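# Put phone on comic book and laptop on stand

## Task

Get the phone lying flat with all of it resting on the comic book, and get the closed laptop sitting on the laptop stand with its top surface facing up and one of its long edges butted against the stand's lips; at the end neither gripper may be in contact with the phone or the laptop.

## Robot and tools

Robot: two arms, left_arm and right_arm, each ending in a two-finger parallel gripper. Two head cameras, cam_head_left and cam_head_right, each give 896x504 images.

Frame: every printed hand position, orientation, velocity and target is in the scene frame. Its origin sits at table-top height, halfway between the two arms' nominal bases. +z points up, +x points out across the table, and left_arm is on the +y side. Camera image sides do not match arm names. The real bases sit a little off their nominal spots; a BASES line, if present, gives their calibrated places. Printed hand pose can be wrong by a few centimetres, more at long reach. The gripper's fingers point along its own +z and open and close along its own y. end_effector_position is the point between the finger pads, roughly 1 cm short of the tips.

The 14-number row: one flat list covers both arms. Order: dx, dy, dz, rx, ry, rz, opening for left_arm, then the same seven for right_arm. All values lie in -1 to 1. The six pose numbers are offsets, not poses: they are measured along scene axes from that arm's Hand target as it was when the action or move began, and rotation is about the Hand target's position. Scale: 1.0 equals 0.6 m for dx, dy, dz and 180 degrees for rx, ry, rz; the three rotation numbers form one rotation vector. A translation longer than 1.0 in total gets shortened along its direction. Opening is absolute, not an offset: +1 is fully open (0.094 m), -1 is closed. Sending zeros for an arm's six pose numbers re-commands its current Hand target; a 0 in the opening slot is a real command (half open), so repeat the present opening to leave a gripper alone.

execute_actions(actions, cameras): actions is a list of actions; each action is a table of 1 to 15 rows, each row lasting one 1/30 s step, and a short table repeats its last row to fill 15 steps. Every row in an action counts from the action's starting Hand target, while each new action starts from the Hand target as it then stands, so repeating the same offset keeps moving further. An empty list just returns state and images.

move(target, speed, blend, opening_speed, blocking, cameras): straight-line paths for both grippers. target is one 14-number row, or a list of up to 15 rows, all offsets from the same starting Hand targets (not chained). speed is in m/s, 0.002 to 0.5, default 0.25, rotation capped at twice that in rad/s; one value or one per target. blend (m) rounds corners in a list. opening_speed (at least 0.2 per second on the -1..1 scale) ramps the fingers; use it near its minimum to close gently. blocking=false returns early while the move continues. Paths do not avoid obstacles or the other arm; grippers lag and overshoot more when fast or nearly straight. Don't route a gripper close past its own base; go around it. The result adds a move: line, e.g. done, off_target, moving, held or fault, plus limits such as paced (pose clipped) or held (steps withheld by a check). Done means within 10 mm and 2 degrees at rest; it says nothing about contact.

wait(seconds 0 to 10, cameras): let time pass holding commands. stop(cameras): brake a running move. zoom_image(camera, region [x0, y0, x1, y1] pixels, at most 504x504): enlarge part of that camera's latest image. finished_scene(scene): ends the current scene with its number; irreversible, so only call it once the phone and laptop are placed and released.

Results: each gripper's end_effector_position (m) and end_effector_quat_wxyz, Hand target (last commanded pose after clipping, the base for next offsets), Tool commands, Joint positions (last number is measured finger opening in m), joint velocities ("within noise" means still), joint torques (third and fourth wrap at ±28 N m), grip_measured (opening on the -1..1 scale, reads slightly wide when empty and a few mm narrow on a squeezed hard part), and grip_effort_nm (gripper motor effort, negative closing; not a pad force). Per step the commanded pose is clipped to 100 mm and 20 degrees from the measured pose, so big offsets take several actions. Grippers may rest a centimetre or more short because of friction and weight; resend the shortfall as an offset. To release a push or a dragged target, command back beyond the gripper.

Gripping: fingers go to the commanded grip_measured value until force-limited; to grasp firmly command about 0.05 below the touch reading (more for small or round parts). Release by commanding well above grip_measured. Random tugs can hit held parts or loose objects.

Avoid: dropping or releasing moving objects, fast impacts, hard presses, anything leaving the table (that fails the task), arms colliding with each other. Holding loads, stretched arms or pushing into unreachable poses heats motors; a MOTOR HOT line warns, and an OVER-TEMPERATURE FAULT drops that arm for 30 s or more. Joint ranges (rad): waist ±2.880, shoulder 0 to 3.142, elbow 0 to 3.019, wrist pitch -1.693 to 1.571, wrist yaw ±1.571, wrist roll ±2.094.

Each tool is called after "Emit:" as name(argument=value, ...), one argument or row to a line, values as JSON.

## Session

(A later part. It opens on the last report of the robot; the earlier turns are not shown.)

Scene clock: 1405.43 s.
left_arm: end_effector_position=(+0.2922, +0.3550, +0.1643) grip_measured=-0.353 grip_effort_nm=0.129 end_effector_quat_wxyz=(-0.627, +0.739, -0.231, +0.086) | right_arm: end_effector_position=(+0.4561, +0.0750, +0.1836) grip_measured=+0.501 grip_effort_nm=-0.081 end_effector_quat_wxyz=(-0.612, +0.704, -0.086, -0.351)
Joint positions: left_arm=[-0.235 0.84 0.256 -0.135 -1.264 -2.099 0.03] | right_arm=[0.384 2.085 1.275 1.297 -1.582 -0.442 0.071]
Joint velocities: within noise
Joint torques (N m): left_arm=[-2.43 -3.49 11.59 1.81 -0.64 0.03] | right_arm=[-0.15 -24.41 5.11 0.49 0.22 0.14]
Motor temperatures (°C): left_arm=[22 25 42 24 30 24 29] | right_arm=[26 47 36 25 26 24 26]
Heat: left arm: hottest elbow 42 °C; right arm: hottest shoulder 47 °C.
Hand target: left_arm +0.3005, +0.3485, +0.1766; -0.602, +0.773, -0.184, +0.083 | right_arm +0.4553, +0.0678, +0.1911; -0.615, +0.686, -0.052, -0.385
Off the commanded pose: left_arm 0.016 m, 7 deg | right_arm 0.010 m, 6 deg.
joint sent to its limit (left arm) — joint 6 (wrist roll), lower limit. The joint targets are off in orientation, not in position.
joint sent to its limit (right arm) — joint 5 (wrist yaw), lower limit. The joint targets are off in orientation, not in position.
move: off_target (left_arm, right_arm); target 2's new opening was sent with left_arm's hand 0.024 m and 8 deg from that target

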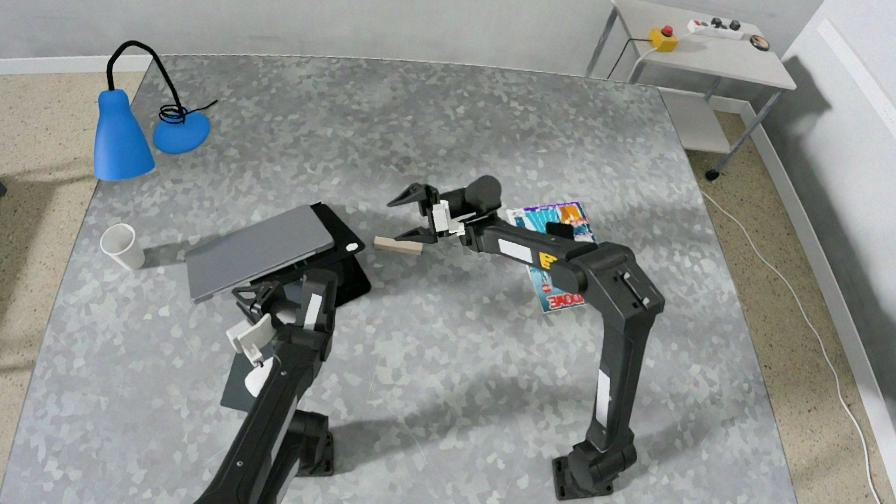

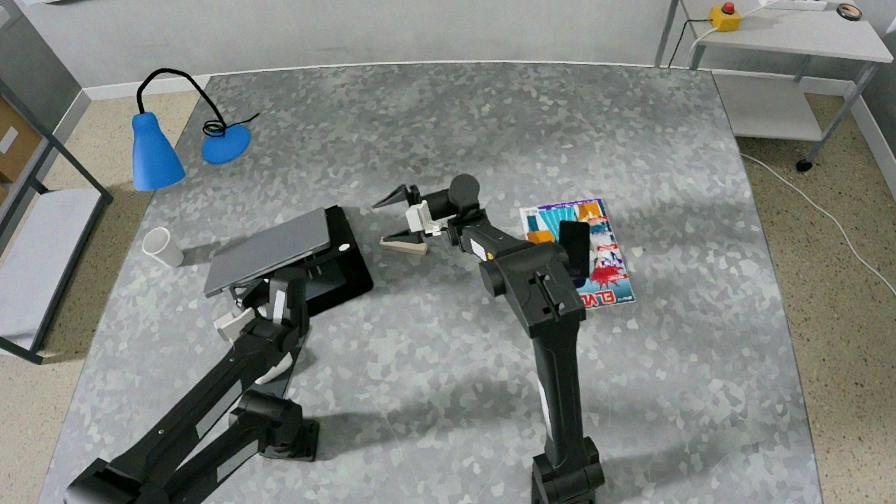

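Emit:
move(
  target=[
    [0,0,0,0,0,0,0.3,0,0,0,0,0,0,0.5],
    [-0.15,-0.1,0.0,0,0,0,0.3,0,0,0,0,0,0,0.5],
  ],
  speed=0.1,
)

Emit:
zoom_image(
  camera="cam_head_left",
  region=[165, 185, 385, 325],
)

Emit:
zoom_image(
  camera="cam_head_right",
  region=[180, 185, 400, 325],
)

Scene clock: 1415.03 s.
left_arm: end_effector_position=(+0.2491, +0.3189, +0.1765) grip_measured=+0.298 grip_effort_nm=0.129 end_effector_quat_wxyz=(+0.674, -0.683, +0.235, -0.154) | right_arm: end_effector_position=(+0.4563, +0.0751, +0.1835) grip_measured=+0.501 grip_effort_nm=-0.085 end_effector_quat_wxyz=(-0.612, +0.704, -0.086, -0.351)
Joint positions: left_arm=[-0.525 0.581 0.129 -0.186 -1.497 -2.1 0.061] | right_arm=[0.384 2.085 1.275 1.292 -1.582 -0.447 0.071]
Joint velocities: within noise
Joint torques (N m): left_arm=[-0.79 0.79 11.63 0.98 -0.24 0.07] | right_arm=[-0.15 -24.12 5.08 0.49 0.22 0.17]
Motor temperatures (°C): left_arm=[22 25 41 24 29 24 28] | right_arm=[26 47 36 25 26 24 26]
Heat: left arm: hottest elbow 41 °C; right arm: hottest shoulder 47 °C.
Hand target: left_arm +0.2509, +0.3207, +0.1792; +0.674, -0.685, +0.231, -0.149 (not the last commanded pose) | right_arm +0.4553, +0.0679, +0.1909; -0.615, +0.689, -0.058, -0.378 (not the last commanded pose)
Off the commanded pose: left_arm 0.049 m, 17 deg | right_arm 0.011 m, 6 deg.
joint sent to its limit (right arm) — joint 5 (wrist yaw), lower limit.
move: held (left_arm; a check stopped the path), off_target (right_arm; braked when a check withheld steps of left_arm); path passed 1 of 2 targets; limits=held
pose unreachable (left arm): on one or more control steps of this call, first in action 0 (counted from 0), this arm could not follow its commanded pose, so it was not sent that pose on those steps. It may still have moved: this result reports where it is.
cause: moving toward the commanded pose would bring two parts of the arm too close to each other (its upper arm (the part past joint 2) and its wrist camera, with joints 3 (elbow) to 6 (wrist roll) between them).

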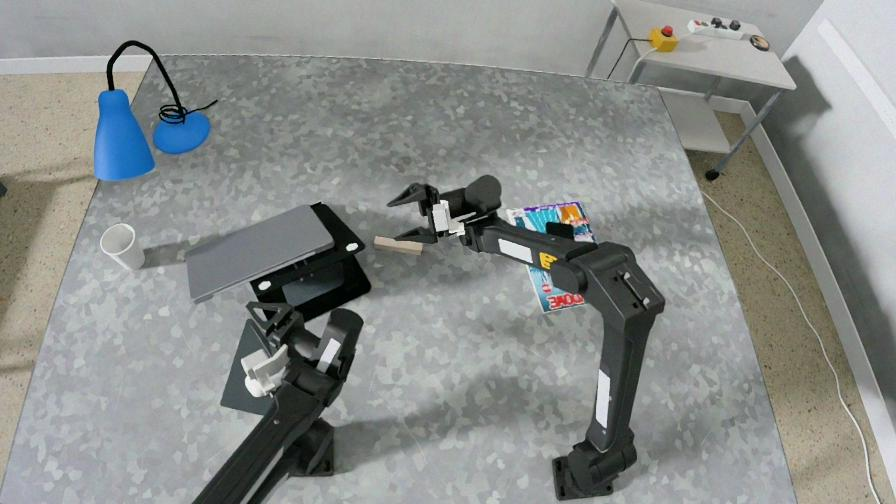

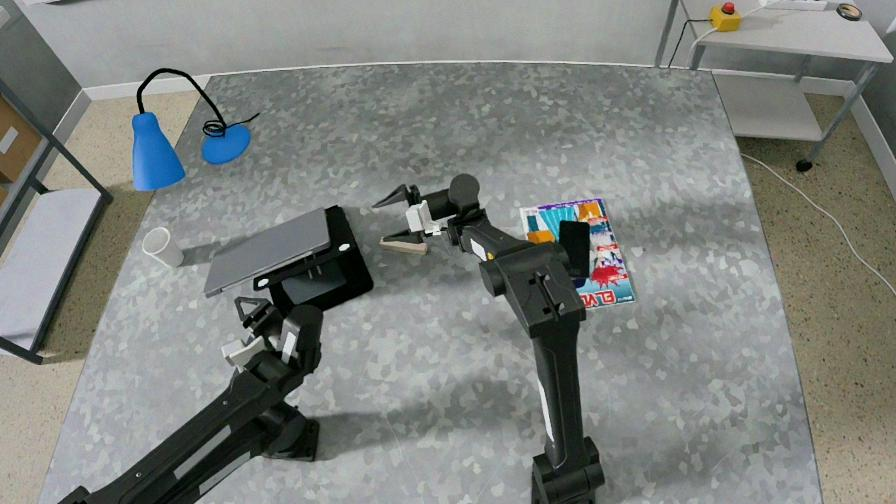

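Scaled by 2.291.

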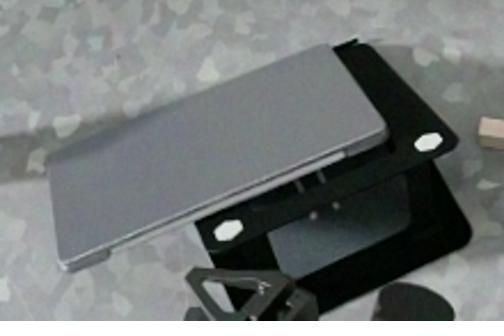

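Scaled by 2.291.

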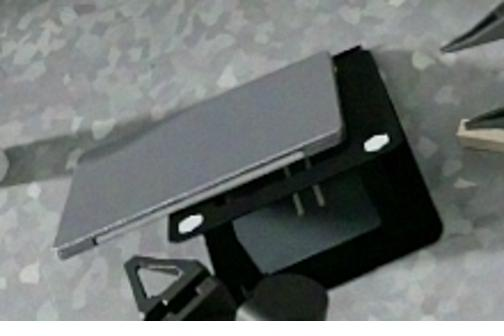

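Emit:
move(
  target=[
    [0.02,0.08,-0.01,-0.064,0.027,0.055,0.9,0,0,0,0,0,0,0.5],
    [0.13,0.15,0.0,-0.064,0.027,0.055,0.9,0,0,0,0,0,0,0.5],
  ],
  speed=0.1,
)

Emit:
zoom_image(
  camera="cam_head_left",
  region=[145, 185, 385, 345],
)

Emit:
zoom_image(
  camera="cam_head_right",
  region=[160, 185, 400, 345],
)

Scene clock: 1437.60 s.
left_arm: end_effector_position=(+0.3066, +0.4042, +0.1527) grip_measured=+0.898 grip_effort_nm=0.129 end_effector_quat_wxyz=(-0.594, +0.775, -0.206, +0.062) | right_arm: end_effector_position=(+0.4564, +0.0752, +0.1839) grip_measured=+0.501 grip_effort_nm=-0.081 end_effector_quat_wxyz=(-0.612, +0.704, -0.085, -0.350)
Joint positions: left_arm=[0.008 0.939 0.296 -0.011 -1.08 -2.009 0.089] | right_arm=[0.384 2.083 1.275 1.284 -1.582 -0.454 0.071]
Joint velocities: within noise
Joint torques (N m): left_arm=[-0.5 -3.49 15.68 1.83 -0.3 0.14] | right_arm=[-0.21 -24.18 5.03 0.38 0.21 0.12]
Motor temperatures (°C): left_arm=[22 25 42 24 28 24 28] | right_arm=[26 45 35 25 25 24 26]
Heat: left arm: hottest elbow 42 °C; right arm: hottest shoulder 45 °C.
Hand target: left_arm +0.3289, +0.4107, +0.1793; -0.602, +0.772, -0.183, +0.084 | right_arm +0.4552, +0.0679, +0.1910; -0.615, +0.689, -0.057, -0.378
Off the commanded pose: left_arm 0.035 m, 4 deg | right_arm 0.010 m, 5 deg.
joint sent to its limit (right arm) — joint 5 (wrist yaw), lower limit. The joint targets are off in orientation, not in position.
move: off_target (left_arm, right_arm)

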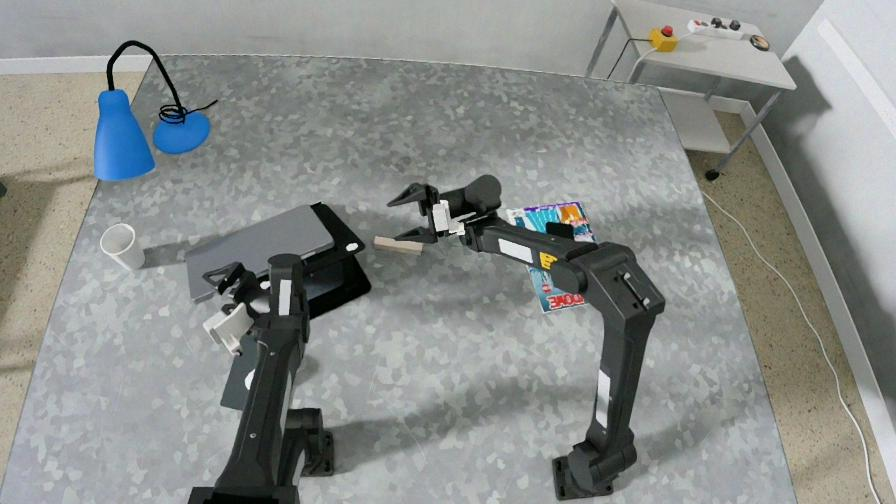

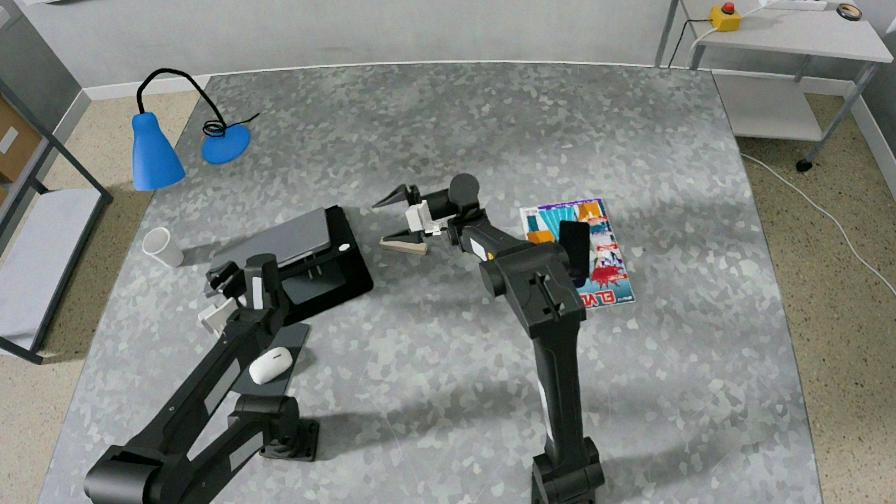

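Scaled by 2.100.

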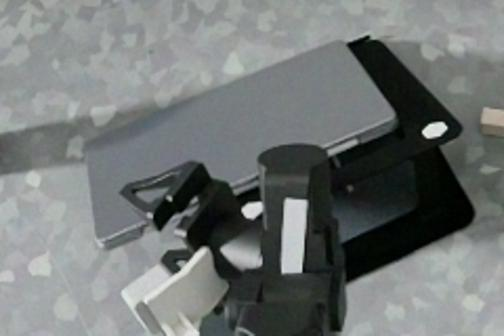

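Scaled by 2.100.

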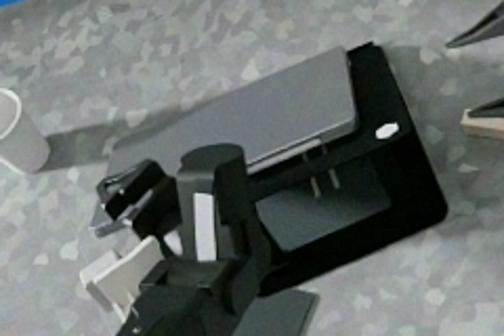

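Emit:
move(
  target=[0,0,0,0,0,0,-1,0,0,0,0,0,0,0.5],
  opening_speed=0.7,
  cameras=["cam_head_left"],
)

Scene clock: 1455.90 s.
left_arm: end_effector_position=(+0.3062, +0.4051, +0.1524) grip_measured=-0.987 grip_effort_nm=-0.691 end_effector_quat_wxyz=(-0.594, +0.775, -0.207, +0.060) | right_arm: end_effector_position=(+0.4566, +0.0752, +0.1841) grip_measured=+0.501 grip_effort_nm=-0.085 end_effector_quat_wxyz=(-0.612, +0.704, -0.085, -0.350)
Joint positions: left_arm=[0.012 0.94 0.296 -0.009 -1.079 -2.005 0.001] | right_arm=[0.384 2.082 1.275 1.275 -1.582 -0.462 0.071]
Joint velocities: within noise
Joint torques (N m): left_arm=[-0.26 -3.02 15.42 1.84 -0.27 0.11] | right_arm=[-0.15 -24 4.98 0.21 0.22 0.11]
Motor temperatures (°C): left_arm=[22 25 42 24 28 24 28] | right_arm=[26 45 35 25 25 24 26]
Heat: left arm: hottest elbow 42 °C; right arm: hottest shoulder 45 °C.
Hand target: left_arm +0.3289, +0.4107, +0.1792; -0.602, +0.772, -0.183, +0.084 | right_arm +0.4552, +0.0679, +0.1911; -0.615, +0.689, -0.057, -0.378
Off the commanded pose: left_arm 0.036 m, 4 deg | right_arm 0.010 m, 5 deg.
joint sent to its limit (right arm) — joint 5 (wrist yaw), lower limit. The joint targets are off in orientation, not in position.
move: off_target (left_arm, right_arm)
Images, in order (width x height): cam_head_left 896x504.

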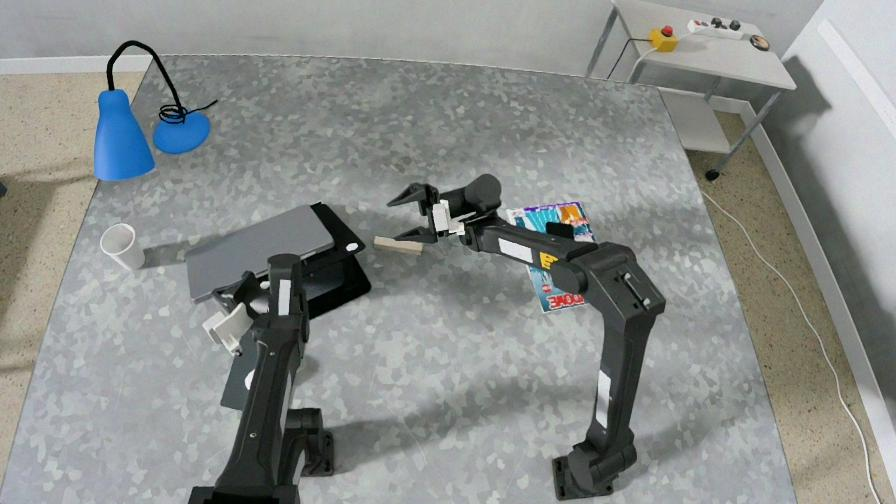

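Emit:
zoom_image(
  camera="cam_head_left",
  region=[160, 180, 400, 400],
)

Emit:
zoom_image(
  camera="cam_head_left",
  region=[180, 250, 320, 370],
)

Scaled by 2.100.

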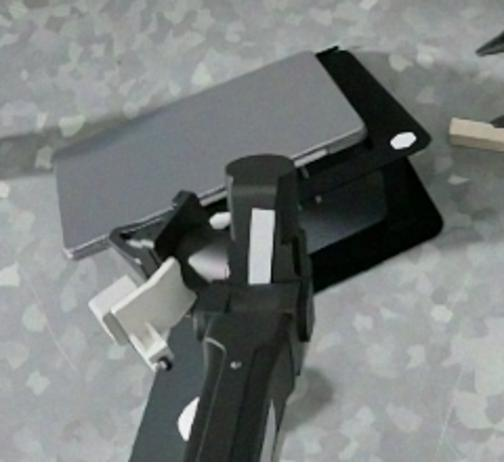

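Scaled by 3.600.

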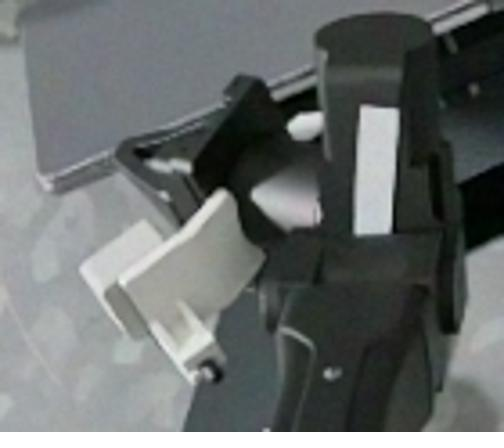

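Emit:
move(
  target=[
    [-0.06,-0.04,0.0,0,0,0,-1,0,0,0,0,0,0,0.5],
    [-0.06,-0.04,0.0,0,0,0,0.9,0,0,0,0,0,0,0.5],
    [0.07,0.05,0.0,0,0,0,0.9,0,0,0,0,0,0,0.5],
  ],
  speed=0.1,
  cameras=["cam_head_left"],
)

Emit:
zoom_image(
  camera="cam_head_left",
  region=[160, 180, 400, 400],
)

Scene clock: 1464.50 s.
left_arm: end_effector_position=(+0.3369, +0.4297, +0.1507) grip_measured=+0.898 grip_effort_nm=0.129 end_effector_quat_wxyz=(-0.592, +0.776, -0.212, +0.052) | right_arm: end_effector_position=(+0.4556, +0.0748, +0.1827) grip_measured=+0.501 grip_effort_nm=-0.085 end_effector_quat_wxyz=(-0.611, +0.704, -0.086, -0.352)
Joint positions: left_arm=[0.104 1.086 0.353 0.153 -1.006 -1.896 0.089] | right_arm=[0.384 2.08 1.27 1.266 -1.582 -0.471 0.071]
Joint velocities: within noise
Joint torques (N m): left_arm=[-0.15 -3.55 16.81 2.52 0.13 -0.01] | right_arm=[-0.15 -24.23 5.3 0.42 0.2 0.12]
Motor temperatures (°C): left_arm=[22 25 42 24 28 24 28] | right_arm=[26 46 35 25 25 24 26]
Heat: left arm: hottest elbow 42 °C; right arm: hottest shoulder 46 °C.
Hand target: left_arm +0.3709, +0.4407, +0.1792; -0.602, +0.772, -0.183, +0.084 | right_arm +0.4553, +0.0679, +0.1911; -0.615, +0.689, -0.057, -0.378
Off the commanded pose: left_arm 0.046 m, 5 deg | right_arm 0.011 m, 5 deg.
joint sent to its limit (right arm) — joint 5 (wrist yaw), lower limit. The joint targets are off in orientation, not in position.
move: off_target (left_arm, right_arm)
Images, in order (width x height): cam_head_left 896x504.

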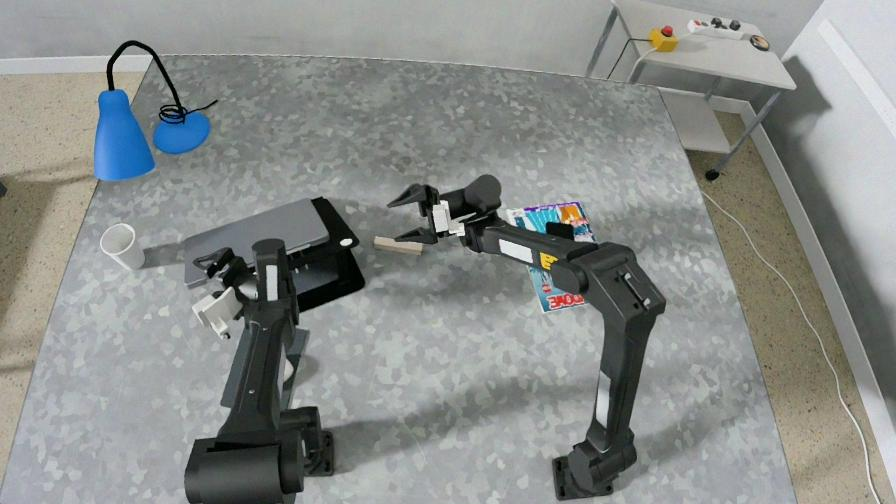

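Scaled by 2.100.

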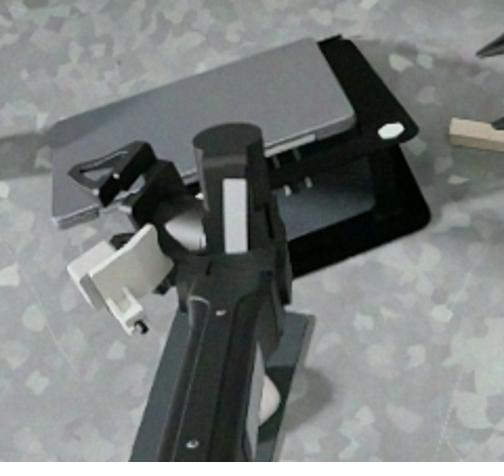

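Emit:
move(
  target=[0,0,0,0,0,0,-1,0,0,0,0,0,0,0.5],
  opening_speed=0.7,
  cameras=["cam_head_left"],
)

Emit:
zoom_image(
  camera="cam_head_left",
  region=[160, 180, 400, 400],
)

Scene clock: 1469.53 s.
left_arm: end_effector_position=(+0.3455, +0.4403, +0.1702) grip_measured=-0.986 grip_effort_nm=-0.745 end_effector_quat_wxyz=(-0.604, +0.772, -0.190, +0.058) | right_arm: end_effector_position=(+0.4558, +0.0749, +0.1830) grip_measured=+0.501 grip_effort_nm=-0.081 end_effector_quat_wxyz=(-0.612, +0.704, -0.086, -0.351)
Joint positions: left_arm=[0.13 1.087 0.391 0.176 -1.013 -1.878 0.001] | right_arm=[0.384 2.079 1.27 1.255 -1.582 -0.481 0.071]
Joint velocities: within noise
Joint torques (N m): left_arm=[-1.85 -3.19 14.16 2.04 0.58 -0.15] | right_arm=[-0.15 -24.29 5.27 0.27 0.19 0.14]
Motor temperatures (°C): left_arm=[22 25 43 24 28 23 28] | right_arm=[26 46 35 25 25 24 26]
Heat: left arm: hottest elbow 43 °C; right arm: hottest shoulder 46 °C.
Hand target: left_arm +0.3709, +0.4407, +0.1792; -0.602, +0.772, -0.183, +0.084 | right_arm +0.4553, +0.0679, +0.1911; -0.615, +0.689, -0.057, -0.378
Off the commanded pose: left_arm 0.027 m, 3 deg | right_arm 0.011 m, 5 deg.
joint sent to its limit (right arm) — joint 5 (wrist yaw), lower limit. The joint targets are off in orientation, not in position.
move: off_target (left_arm, right_arm)
Images, in order (width x height): cam_head_left 896x504.

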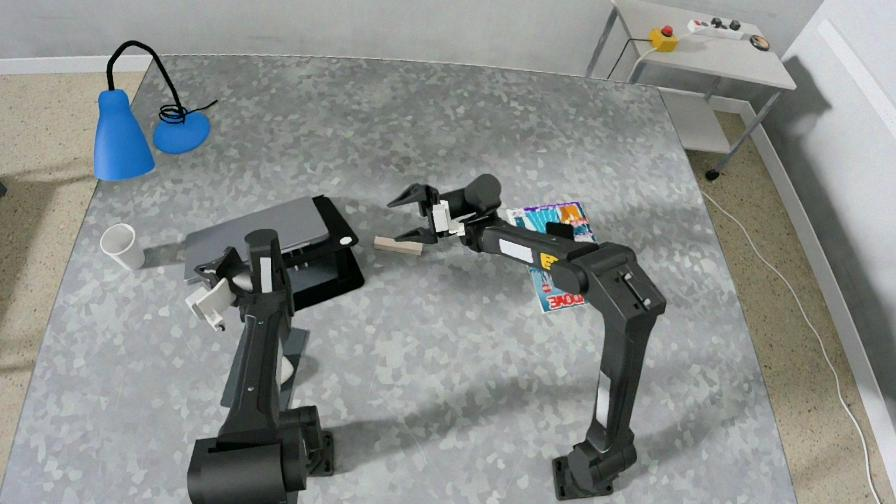

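Scaled by 2.100.

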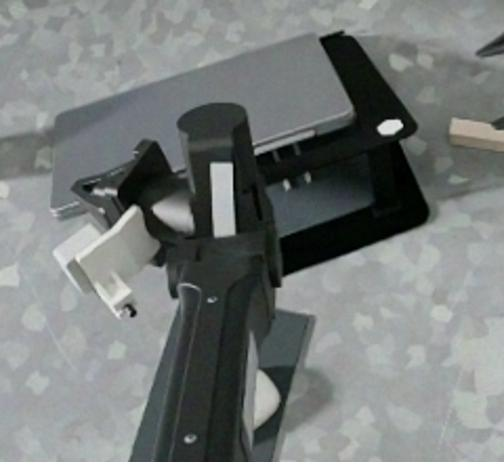

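Emit:
move(
  target=[
    [-0.14,-0.06,0.0,0,0,0,-1,0,0,0,0,0,0,0.5],
    [-0.14,-0.06,-0.02,0,0,0,0.9,0,0,0,0,0,0,0.5],
    [-0.10,0.05,-0.02,0,0,0,0.9,0,0,0,0,0,0,0.5],
    [-0.02,0.075,-0.02,0,0,0,0.9,0,0,0,0,0,0,0.5],
  ],
  speed=0.1,
  cameras=["cam_head_left"],
)

Emit:
zoom_image(
  camera="cam_head_left",
  region=[160, 180, 400, 400],
)

Scene clock: 1486.07 s.
left_arm: end_effector_position=(+0.3389, +0.4730, +0.1426) grip_measured=+0.898 grip_effort_nm=0.129 end_effector_quat_wxyz=(-0.588, +0.780, -0.203, +0.066) | right_arm: end_effector_position=(+0.4560, +0.0750, +0.1832) grip_measured=+0.501 grip_effort_nm=-0.081 end_effector_quat_wxyz=(-0.612, +0.704, -0.086, -0.351)
Joint positions: left_arm=[0.273 1.157 0.347 0.34 -0.845 -1.791 0.089] | right_arm=[0.384 2.077 1.27 1.248 -1.582 -0.488 0.071]
Joint velocities: within noise
Joint torques (N m): left_arm=[0.03 -5.89 13.78 2.19 -0.18 0.14] | right_arm=[-0.09 -24.06 5.22 0.5 0.2 0.14]
Motor temperatures (°C): left_arm=[22 25 43 24 28 24 28] | right_arm=[26 46 35 25 25 24 26]
Heat: left arm: hottest elbow 43 °C; right arm: hottest shoulder 46 °C.
Hand target: left_arm +0.3589, +0.4857, +0.1672; -0.602, +0.772, -0.183, +0.084 | right_arm +0.4553, +0.0679, +0.1911; -0.615, +0.689, -0.057, -0.378
Off the commanded pose: left_arm 0.034 m, 4 deg | right_arm 0.011 m, 5 deg.
joint sent to its limit (right arm) — joint 5 (wrist yaw), lower limit. The joint targets are off in orientation, not in position.
move: off_target (left_arm, right_arm)
Images, in order (width x height): cam_head_left 896x504.

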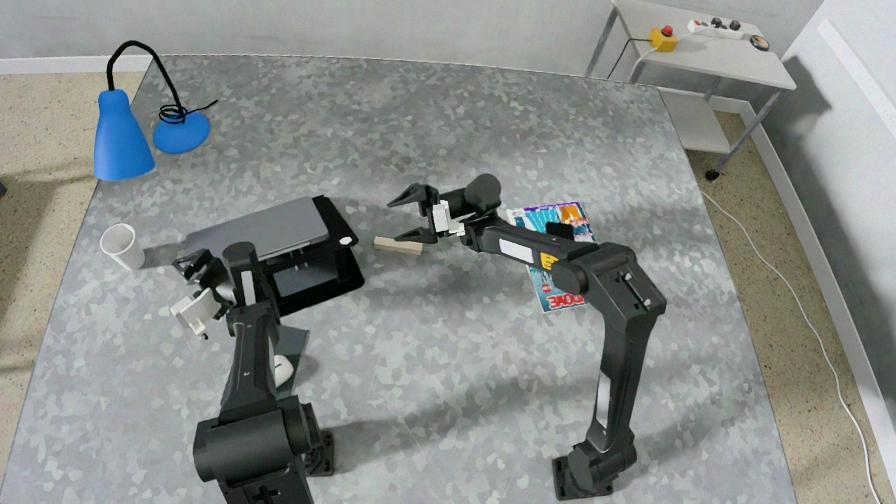

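Scaled by 2.100.

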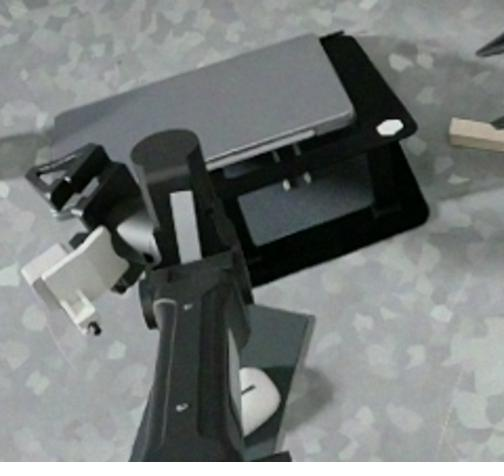

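Emit:
move(
  target=[
    [0.065,-0.015,0.01,0,0,0,0.9,0,0,0,0,0,0,0.5],
    [0.065,-0.015,0.01,0,0,0,-1,0,0,0,0,0,0,0.5],
  ],
  speed=0.08,
  opening_speed=0.8,
  cameras=["cam_head_left"],
)

Emit:
zoom_image(
  camera="cam_head_left",
  region=[160, 180, 400, 400],
)

Scene clock: 1492.10 s.
left_arm: end_effector_position=(+0.3648, +0.4729, +0.1302) grip_measured=-0.620 grip_effort_nm=-1.004 end_effector_quat_wxyz=(-0.579, +0.783, -0.228, +0.024) | right_arm: end_effector_position=(+0.4561, +0.0750, +0.1834) grip_measured=+0.501 grip_effort_nm=-0.085 end_effector_quat_wxyz=(-0.612, +0.704, -0.086, -0.351)
Joint positions: left_arm=[0.237 1.277 0.428 0.29 -0.902 -1.786 0.018] | right_arm=[0.384 2.076 1.27 1.241 -1.582 -0.494 0.071]
Joint velocities: within noise
Joint torques (N m): left_arm=[-2.43 -10.75 14.74 2.33 -0.23 -0.33] | right_arm=[-0.09 -24 5.19 0.55 0.19 0.14]
Motor temperatures (°C): left_arm=[22 25 43 24 28 24 28] | right_arm=[26 47 35 25 25 24 25]
Heat: left arm: hottest elbow 43 °C; right arm: hottest shoulder 47 °C.
Hand target: left_arm +0.3979, +0.4767, +0.1732; -0.602, +0.772, -0.183, +0.084 | right_arm +0.4553, +0.0679, +0.1911; -0.615, +0.689, -0.057, -0.378
Off the commanded pose: left_arm 0.054 m, 9 deg | right_arm 0.011 m, 5 deg.
joint sent to its limit (right arm) — joint 5 (wrist yaw), lower limit. The joint targets are off in orientation, not in position.
move: off_target (left_arm, right_arm); target 2's new opening was sent with left_arm's hand 0.040 m and 4 deg from that target
Images, in order (width x height): cam_head_left 896x504.

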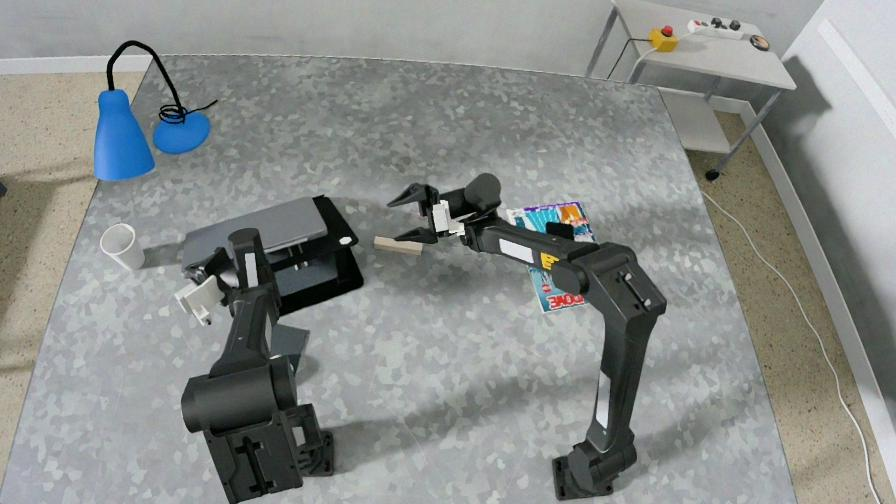

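Scaled by 2.100.

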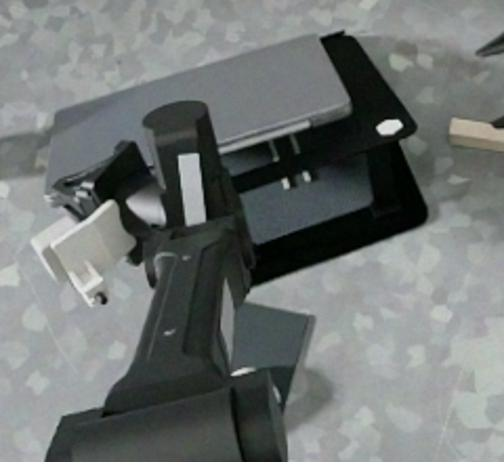

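Emit:
move(
  target=[
    [0,0,0.04,0,0,0,-1,0,0,0,0,0,0,0.5],
    [-0.02,0,0.08,0.03,0,0,-1,0,0,0,0,0,0,0.5],
    [-0.12,-0.06,0.09,0.03,0,0.05,-1,0,0,0,0,0,0,0.5],
  ],
  speed=0.08,
  cameras=["cam_head_left"],
)

Emit:
zoom_image(
  camera="cam_head_left",
  region=[160, 180, 400, 400],
)

Scene clock: 1498.43 s.
left_arm: end_effector_position=(+0.3156, +0.4428, +0.1794) grip_measured=-0.633 grip_effort_nm=-1.009 end_effector_quat_wxyz=(-0.619, +0.756, -0.206, -0.045) | right_arm: end_effector_position=(+0.4561, +0.0750, +0.1836) grip_measured=+0.501 grip_effort_nm=-0.085 end_effector_quat_wxyz=(-0.612, +0.704, -0.085, -0.350)
Joint positions: left_arm=[0.114 1.044 0.397 0.028 -1.165 -1.812 0.017] | right_arm=[0.384 2.076 1.27 1.24 -1.582 -0.497 0.071]
Joint velocities: within noise
Joint torques (N m): left_arm=[-2.2 -11.75 13.3 2.41 -1.25 -0.72] | right_arm=[-0.21 -24.06 5.22 0.38 0.19 0.14]
Motor temperatures (°C): left_arm=[22 25 43 24 28 24 28] | right_arm=[26 47 35 25 25 23 25]
Heat: left arm: hottest elbow 43 °C; right arm: hottest shoulder 47 °C.
Hand target: left_arm +0.3259, +0.4407, +0.2272; -0.643, +0.755, -0.126, +0.027 | right_arm +0.4553, +0.0679, +0.1911; -0.615, +0.689, -0.057, -0.378
Off the commanded pose: left_arm 0.049 m, 13 deg | right_arm 0.010 m, 5 deg.
joint sent to its limit (right arm) — joint 5 (wrist yaw), lower limit. The joint targets are off in orientation, not in position.
move: off_target (left_arm, right_arm)
Images, in order (width x height): cam_head_left 896x504.

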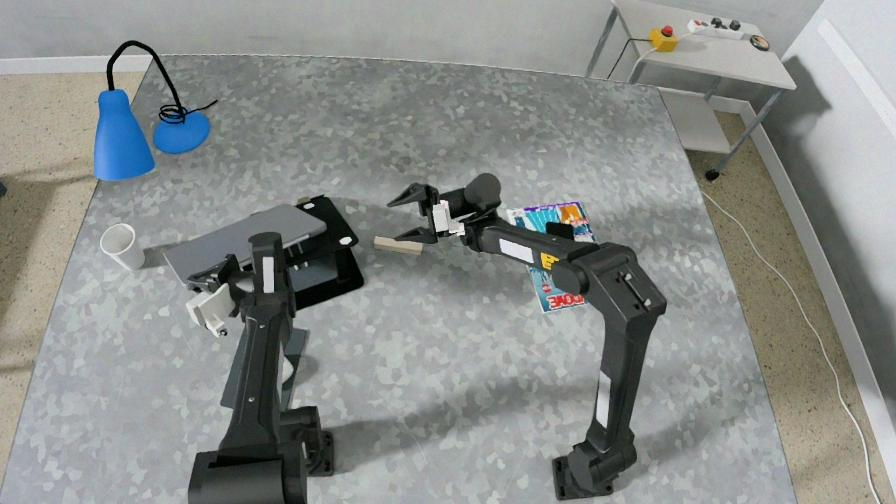

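Scaled by 2.100.

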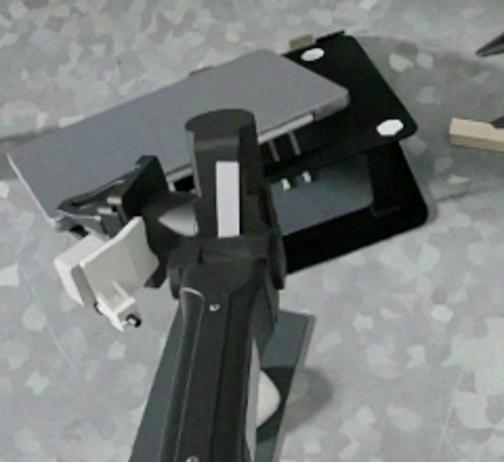

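Emit:
move(
  target=[
    [0,0,0.02,0,0,0,-1,0,0,0,0,0,0,0.5],
    [0.02,-0.055,0.02,0,0,-0.05,-1,0,0,0,0,0,0,0.5],
    [0.02,-0.055,-0.01,0,0,-0.05,-1,0,0,0,0,0,0,0.5],
  ],
  speed=0.08,
  cameras=["cam_head_left"],
)

Emit:
zoom_image(
  camera="cam_head_left",
  region=[160, 180, 400, 400],
)

Scene clock: 1507.70 s.
left_arm: end_effector_position=(+0.3203, +0.4143, +0.1838) grip_measured=-0.633 grip_effort_nm=-1.009 end_effector_quat_wxyz=(-0.617, +0.746, -0.252, -0.003) | right_arm: end_effector_position=(+0.4562, +0.0751, +0.1835) grip_measured=+0.501 grip_effort_nm=-0.085 end_effector_quat_wxyz=(-0.612, +0.704, -0.085, -0.351)
Joint positions: left_arm=[0.029 0.955 0.364 0.004 -1.125 -1.782 0.017] | right_arm=[0.384 2.075 1.27 1.235 -1.582 -0.499 0.071]
Joint velocities: within noise
Joint torques (N m): left_arm=[-3.08 -8.06 13.31 4.23 -0.73 -0.6] | right_arm=[-0.09 -24.06 5.18 0.34 0.19 0.12]
Motor temperatures (°C): left_arm=[22 25 43 24 29 24 29] | right_arm=[26 47 35 25 25 23 25]
Heat: left arm: hottest elbow 43 °C; right arm: hottest shoulder 47 °C.
Hand target: left_arm +0.3380, +0.4076, +0.2213; -0.639, +0.743, -0.185, +0.078 | right_arm +0.4553, +0.0679, +0.1911; -0.615, +0.689, -0.057, -0.378
Off the commanded pose: left_arm 0.042 m, 12 deg | right_arm 0.010 m, 5 deg.
joint sent to its limit (right arm) — joint 5 (wrist yaw), lower limit. The joint targets are off in orientation, not in position.
move: off_target (left_arm, right_arm)
Images, in order (width x height): cam_head_left 896x504.

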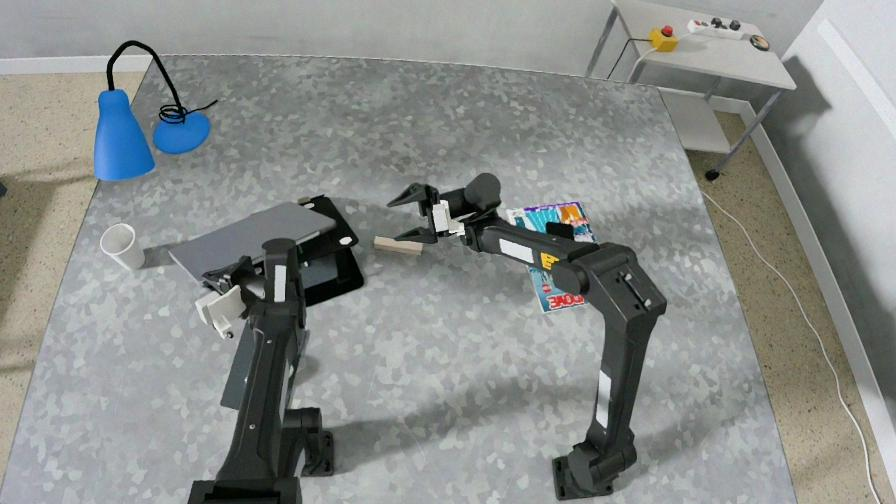

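Scaled by 2.100.

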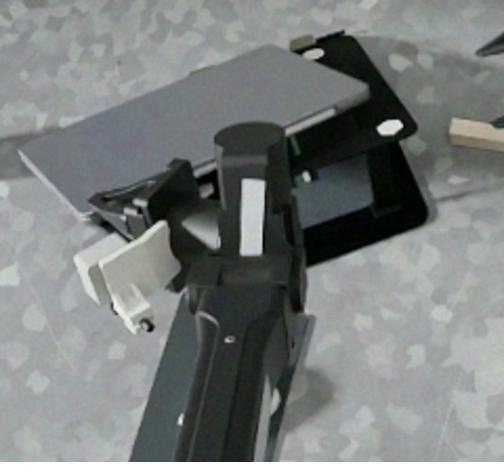

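Emit:
move(
  target=[
    [-0.03,-0.04,0,0.02,0,-0.07,-1,0,0,0,0,0,0,0.5],
    [-0.03,-0.05,-0.04,0.03,0,-0.07,-1,0,0,0,0,0,0,0.5],
  ],
  speed=0.08,
  cameras=["cam_head_left"],
)

Emit:
zoom_image(
  camera="cam_head_left",
  region=[160, 180, 400, 400],
)

Scene clock: 1514.30 s.
left_arm: end_effector_position=(+0.3053, +0.3903, +0.1708) grip_measured=-0.638 grip_effort_nm=-1.004 end_effector_quat_wxyz=(+0.646, -0.702, +0.289, -0.085) | right_arm: end_effector_position=(+0.4562, +0.0751, +0.1837) grip_measured=+0.501 grip_effort_nm=-0.081 end_effector_quat_wxyz=(-0.612, +0.704, -0.085, -0.350)
Joint positions: left_arm=[-0.025 0.852 0.166 0.39 -1.027 -1.566 0.017] | right_arm=[0.384 2.075 1.27 1.235 -1.582 -0.501 0.071]
Joint velocities: within noise
Joint torques (N m): left_arm=[-4.13 -5.01 11.25 4.08 0.06 0.11] | right_arm=[-0.03 -24.12 5.18 0.35 0.19 0.14]
Motor temperatures (°C): left_arm=[22 25 43 24 29 24 29] | right_arm=[26 46 35 25 25 23 25]
Heat: left arm: hottest elbow 43 °C; right arm: hottest shoulder 46 °C.
Hand target: left_arm +0.3199, +0.3777, +0.1972; -0.660, +0.687, -0.269, +0.139 | right_arm +0.4553, +0.0679, +0.1911; -0.615, +0.689, -0.057, -0.378
Off the commanded pose: left_arm 0.033 m, 7 deg | right_arm 0.010 m, 5 deg.
joint sent to its limit (right arm) — joint 5 (wrist yaw), lower limit. The joint targets are off in orientation, not in position.
move: off_target (left_arm, right_arm)
Images, in order (width x height): cam_head_left 896x504.

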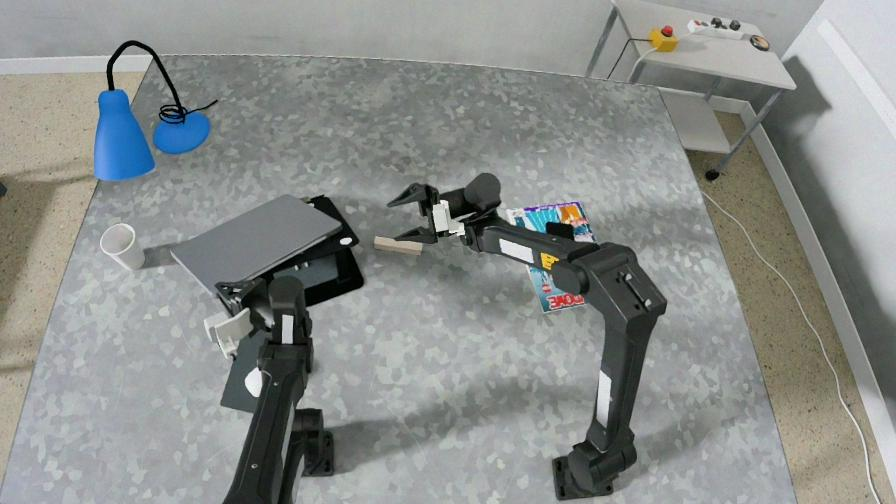

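Scaled by 2.100.

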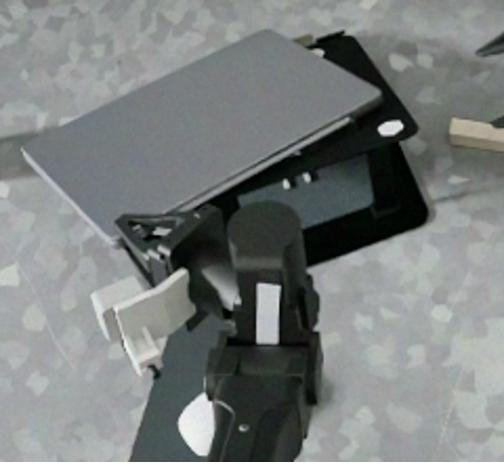

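Emit:
move(
  target=[
    [-0.03,0.0,0.04,0.03,0,0,-1,0,0,0,0,0,0,0.5],
    [-0.08,-0.02,0.04,0.03,0,-0.1,-1,0,0,0,0,0,0,0.5],
  ],
  speed=0.08,
  cameras=["cam_head_left"],
)

Emit:
zoom_image(
  camera="cam_head_left",
  region=[160, 180, 400, 400],
)

Scene clock: 1520.60 s.
left_arm: end_effector_position=(+0.2704, +0.3699, +0.1811) grip_measured=-0.637 grip_effort_nm=-1.009 end_effector_quat_wxyz=(+0.637, -0.627, +0.407, -0.189) | right_arm: end_effector_position=(+0.4562, +0.0751, +0.1837) grip_measured=+0.501 grip_effort_nm=-0.081 end_effector_quat_wxyz=(-0.612, +0.704, -0.085, -0.350)
Joint positions: left_arm=[0.123 0.157 0.038 -0.02 -0.551 -1.356 0.017] | right_arm=[0.384 2.075 1.27 1.235 -1.582 -0.501 0.071]
Joint velocities: within noise
Joint torques (N m): left_arm=[-1.79 -2.32 15.28 3.15 0.72 0.17] | right_arm=[-0.21 -24.06 5.18 0.35 0.19 0.14]
Motor temperatures (°C): left_arm=[22 25 43 24 28 24 29] | right_arm=[26 46 35 25 25 23 25]
Heat: left arm: hottest elbow 43 °C; right arm: hottest shoulder 46 °C.
Hand target: left_arm +0.2719, +0.3656, +0.2214; +0.662, -0.605, +0.379, -0.228 | right_arm +0.4553, +0.0679, +0.1911; -0.615, +0.689, -0.057, -0.378
Off the commanded pose: left_arm 0.040 m, 7 deg | right_arm 0.010 m, 5 deg.
joint sent to its limit (right arm) — joint 5 (wrist yaw), lower limit. The joint targets are off in orientation, not in position.
move: off_target (left_arm, right_arm)
Images, in order (width x height): cam_head_left 896x504.

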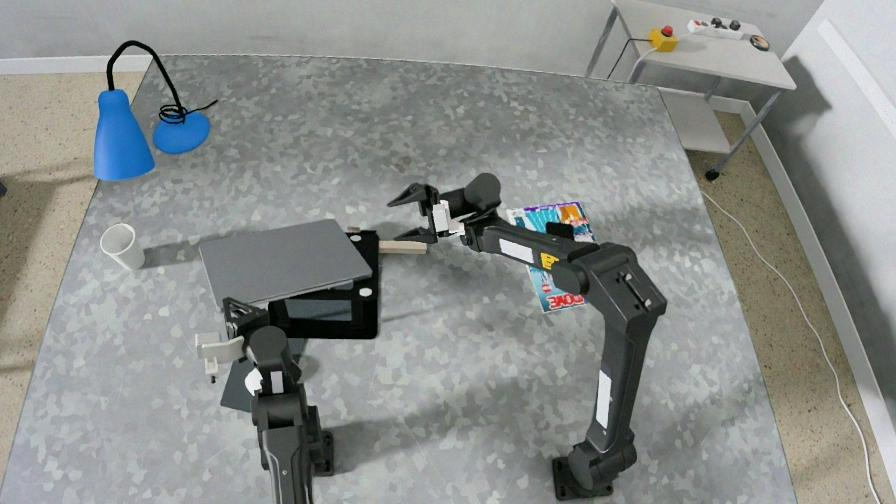

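Scaled by 2.100.

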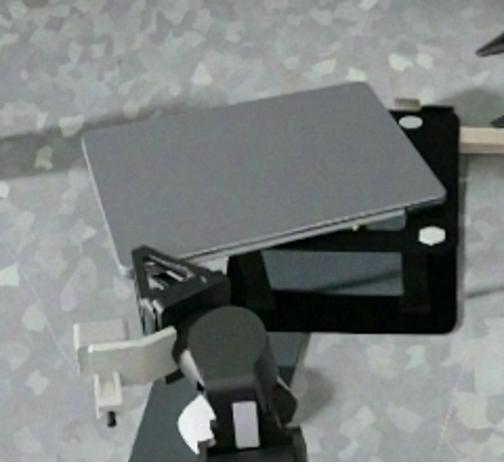

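Emit:
move(
  target=[
    [0.02,0.0,0.05,0.03,0,0,-1,0,0,0,0,0,0,0.5],
    [0.02,0.02,0.06,0.03,0,-0.09,-1,0,0,0,0,0,0,0.5],
  ],
  speed=0.1,
  cameras=["cam_head_left"],
)

Emit:
zoom_image(
  camera="cam_head_left",
  region=[160, 180, 400, 400],
)

Scene clock: 1528.73 s.
left_arm: end_effector_position=(+0.2744, +0.3740, +0.1774) grip_measured=-0.634 grip_effort_nm=-1.009 end_effector_quat_wxyz=(+0.591, -0.572, +0.493, -0.283) | right_arm: end_effector_position=(+0.4562, +0.0751, +0.1837) grip_measured=+0.501 grip_effort_nm=-0.081 end_effector_quat_wxyz=(-0.612, +0.704, -0.085, -0.350)
Joint positions: left_arm=[0.597 0.121 0.038 -0.061 0.211 -1.276 0.017] | right_arm=[0.384 2.075 1.27 1.235 -1.582 -0.501 0.071]
Joint velocities: within noise
Joint torques (N m): left_arm=[-0.62 -0.67 20.9 3.81 0.9 0.18] | right_arm=[-0.09 -24.06 5.15 0.35 0.19 0.14]
Motor temperatures (°C): left_arm=[22 25 44 24 29 24 29] | right_arm=[26 45 35 25 25 23 25]
Heat: left arm: hottest elbow 44 °C; right arm: hottest shoulder 45 °C.
Hand target: left_arm +0.2839, +0.3776, +0.2574; +0.651, -0.514, +0.471, -0.300 | right_arm +0.4553, +0.0679, +0.1911; -0.615, +0.689, -0.057, -0.378
Off the commanded pose: left_arm 0.081 m, 10 deg | right_arm 0.010 m, 5 deg.
joint sent to its limit (right arm) — joint 5 (wrist yaw), lower limit. The joint targets are off in orientation, not in position.
move: off_target (left_arm, right_arm)
Images, in order (width x height): cam_head_left 896x504.

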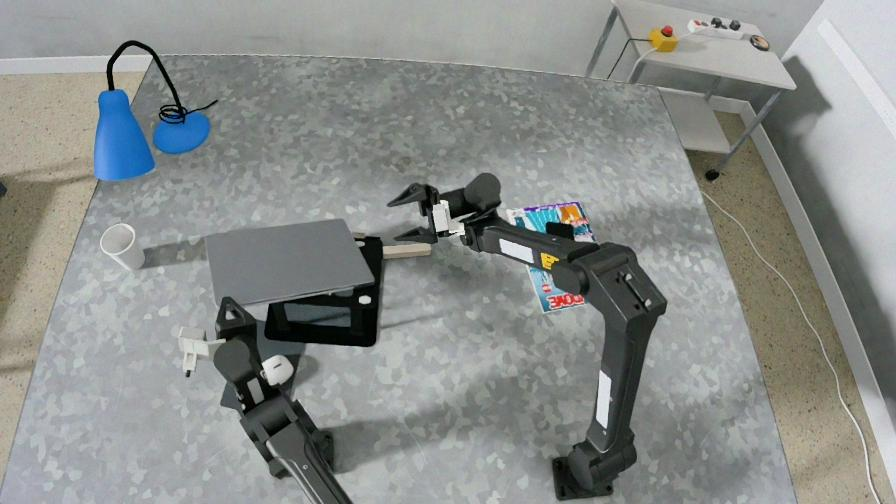

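Scaled by 2.100.

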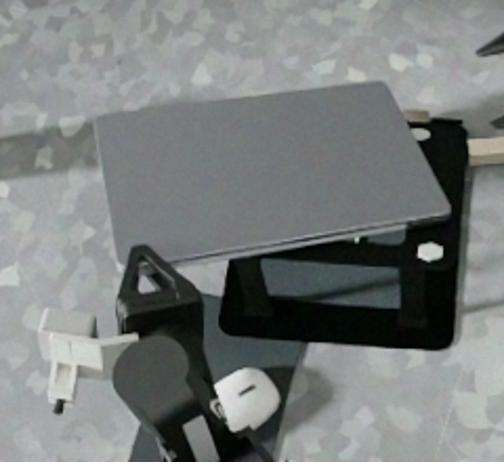

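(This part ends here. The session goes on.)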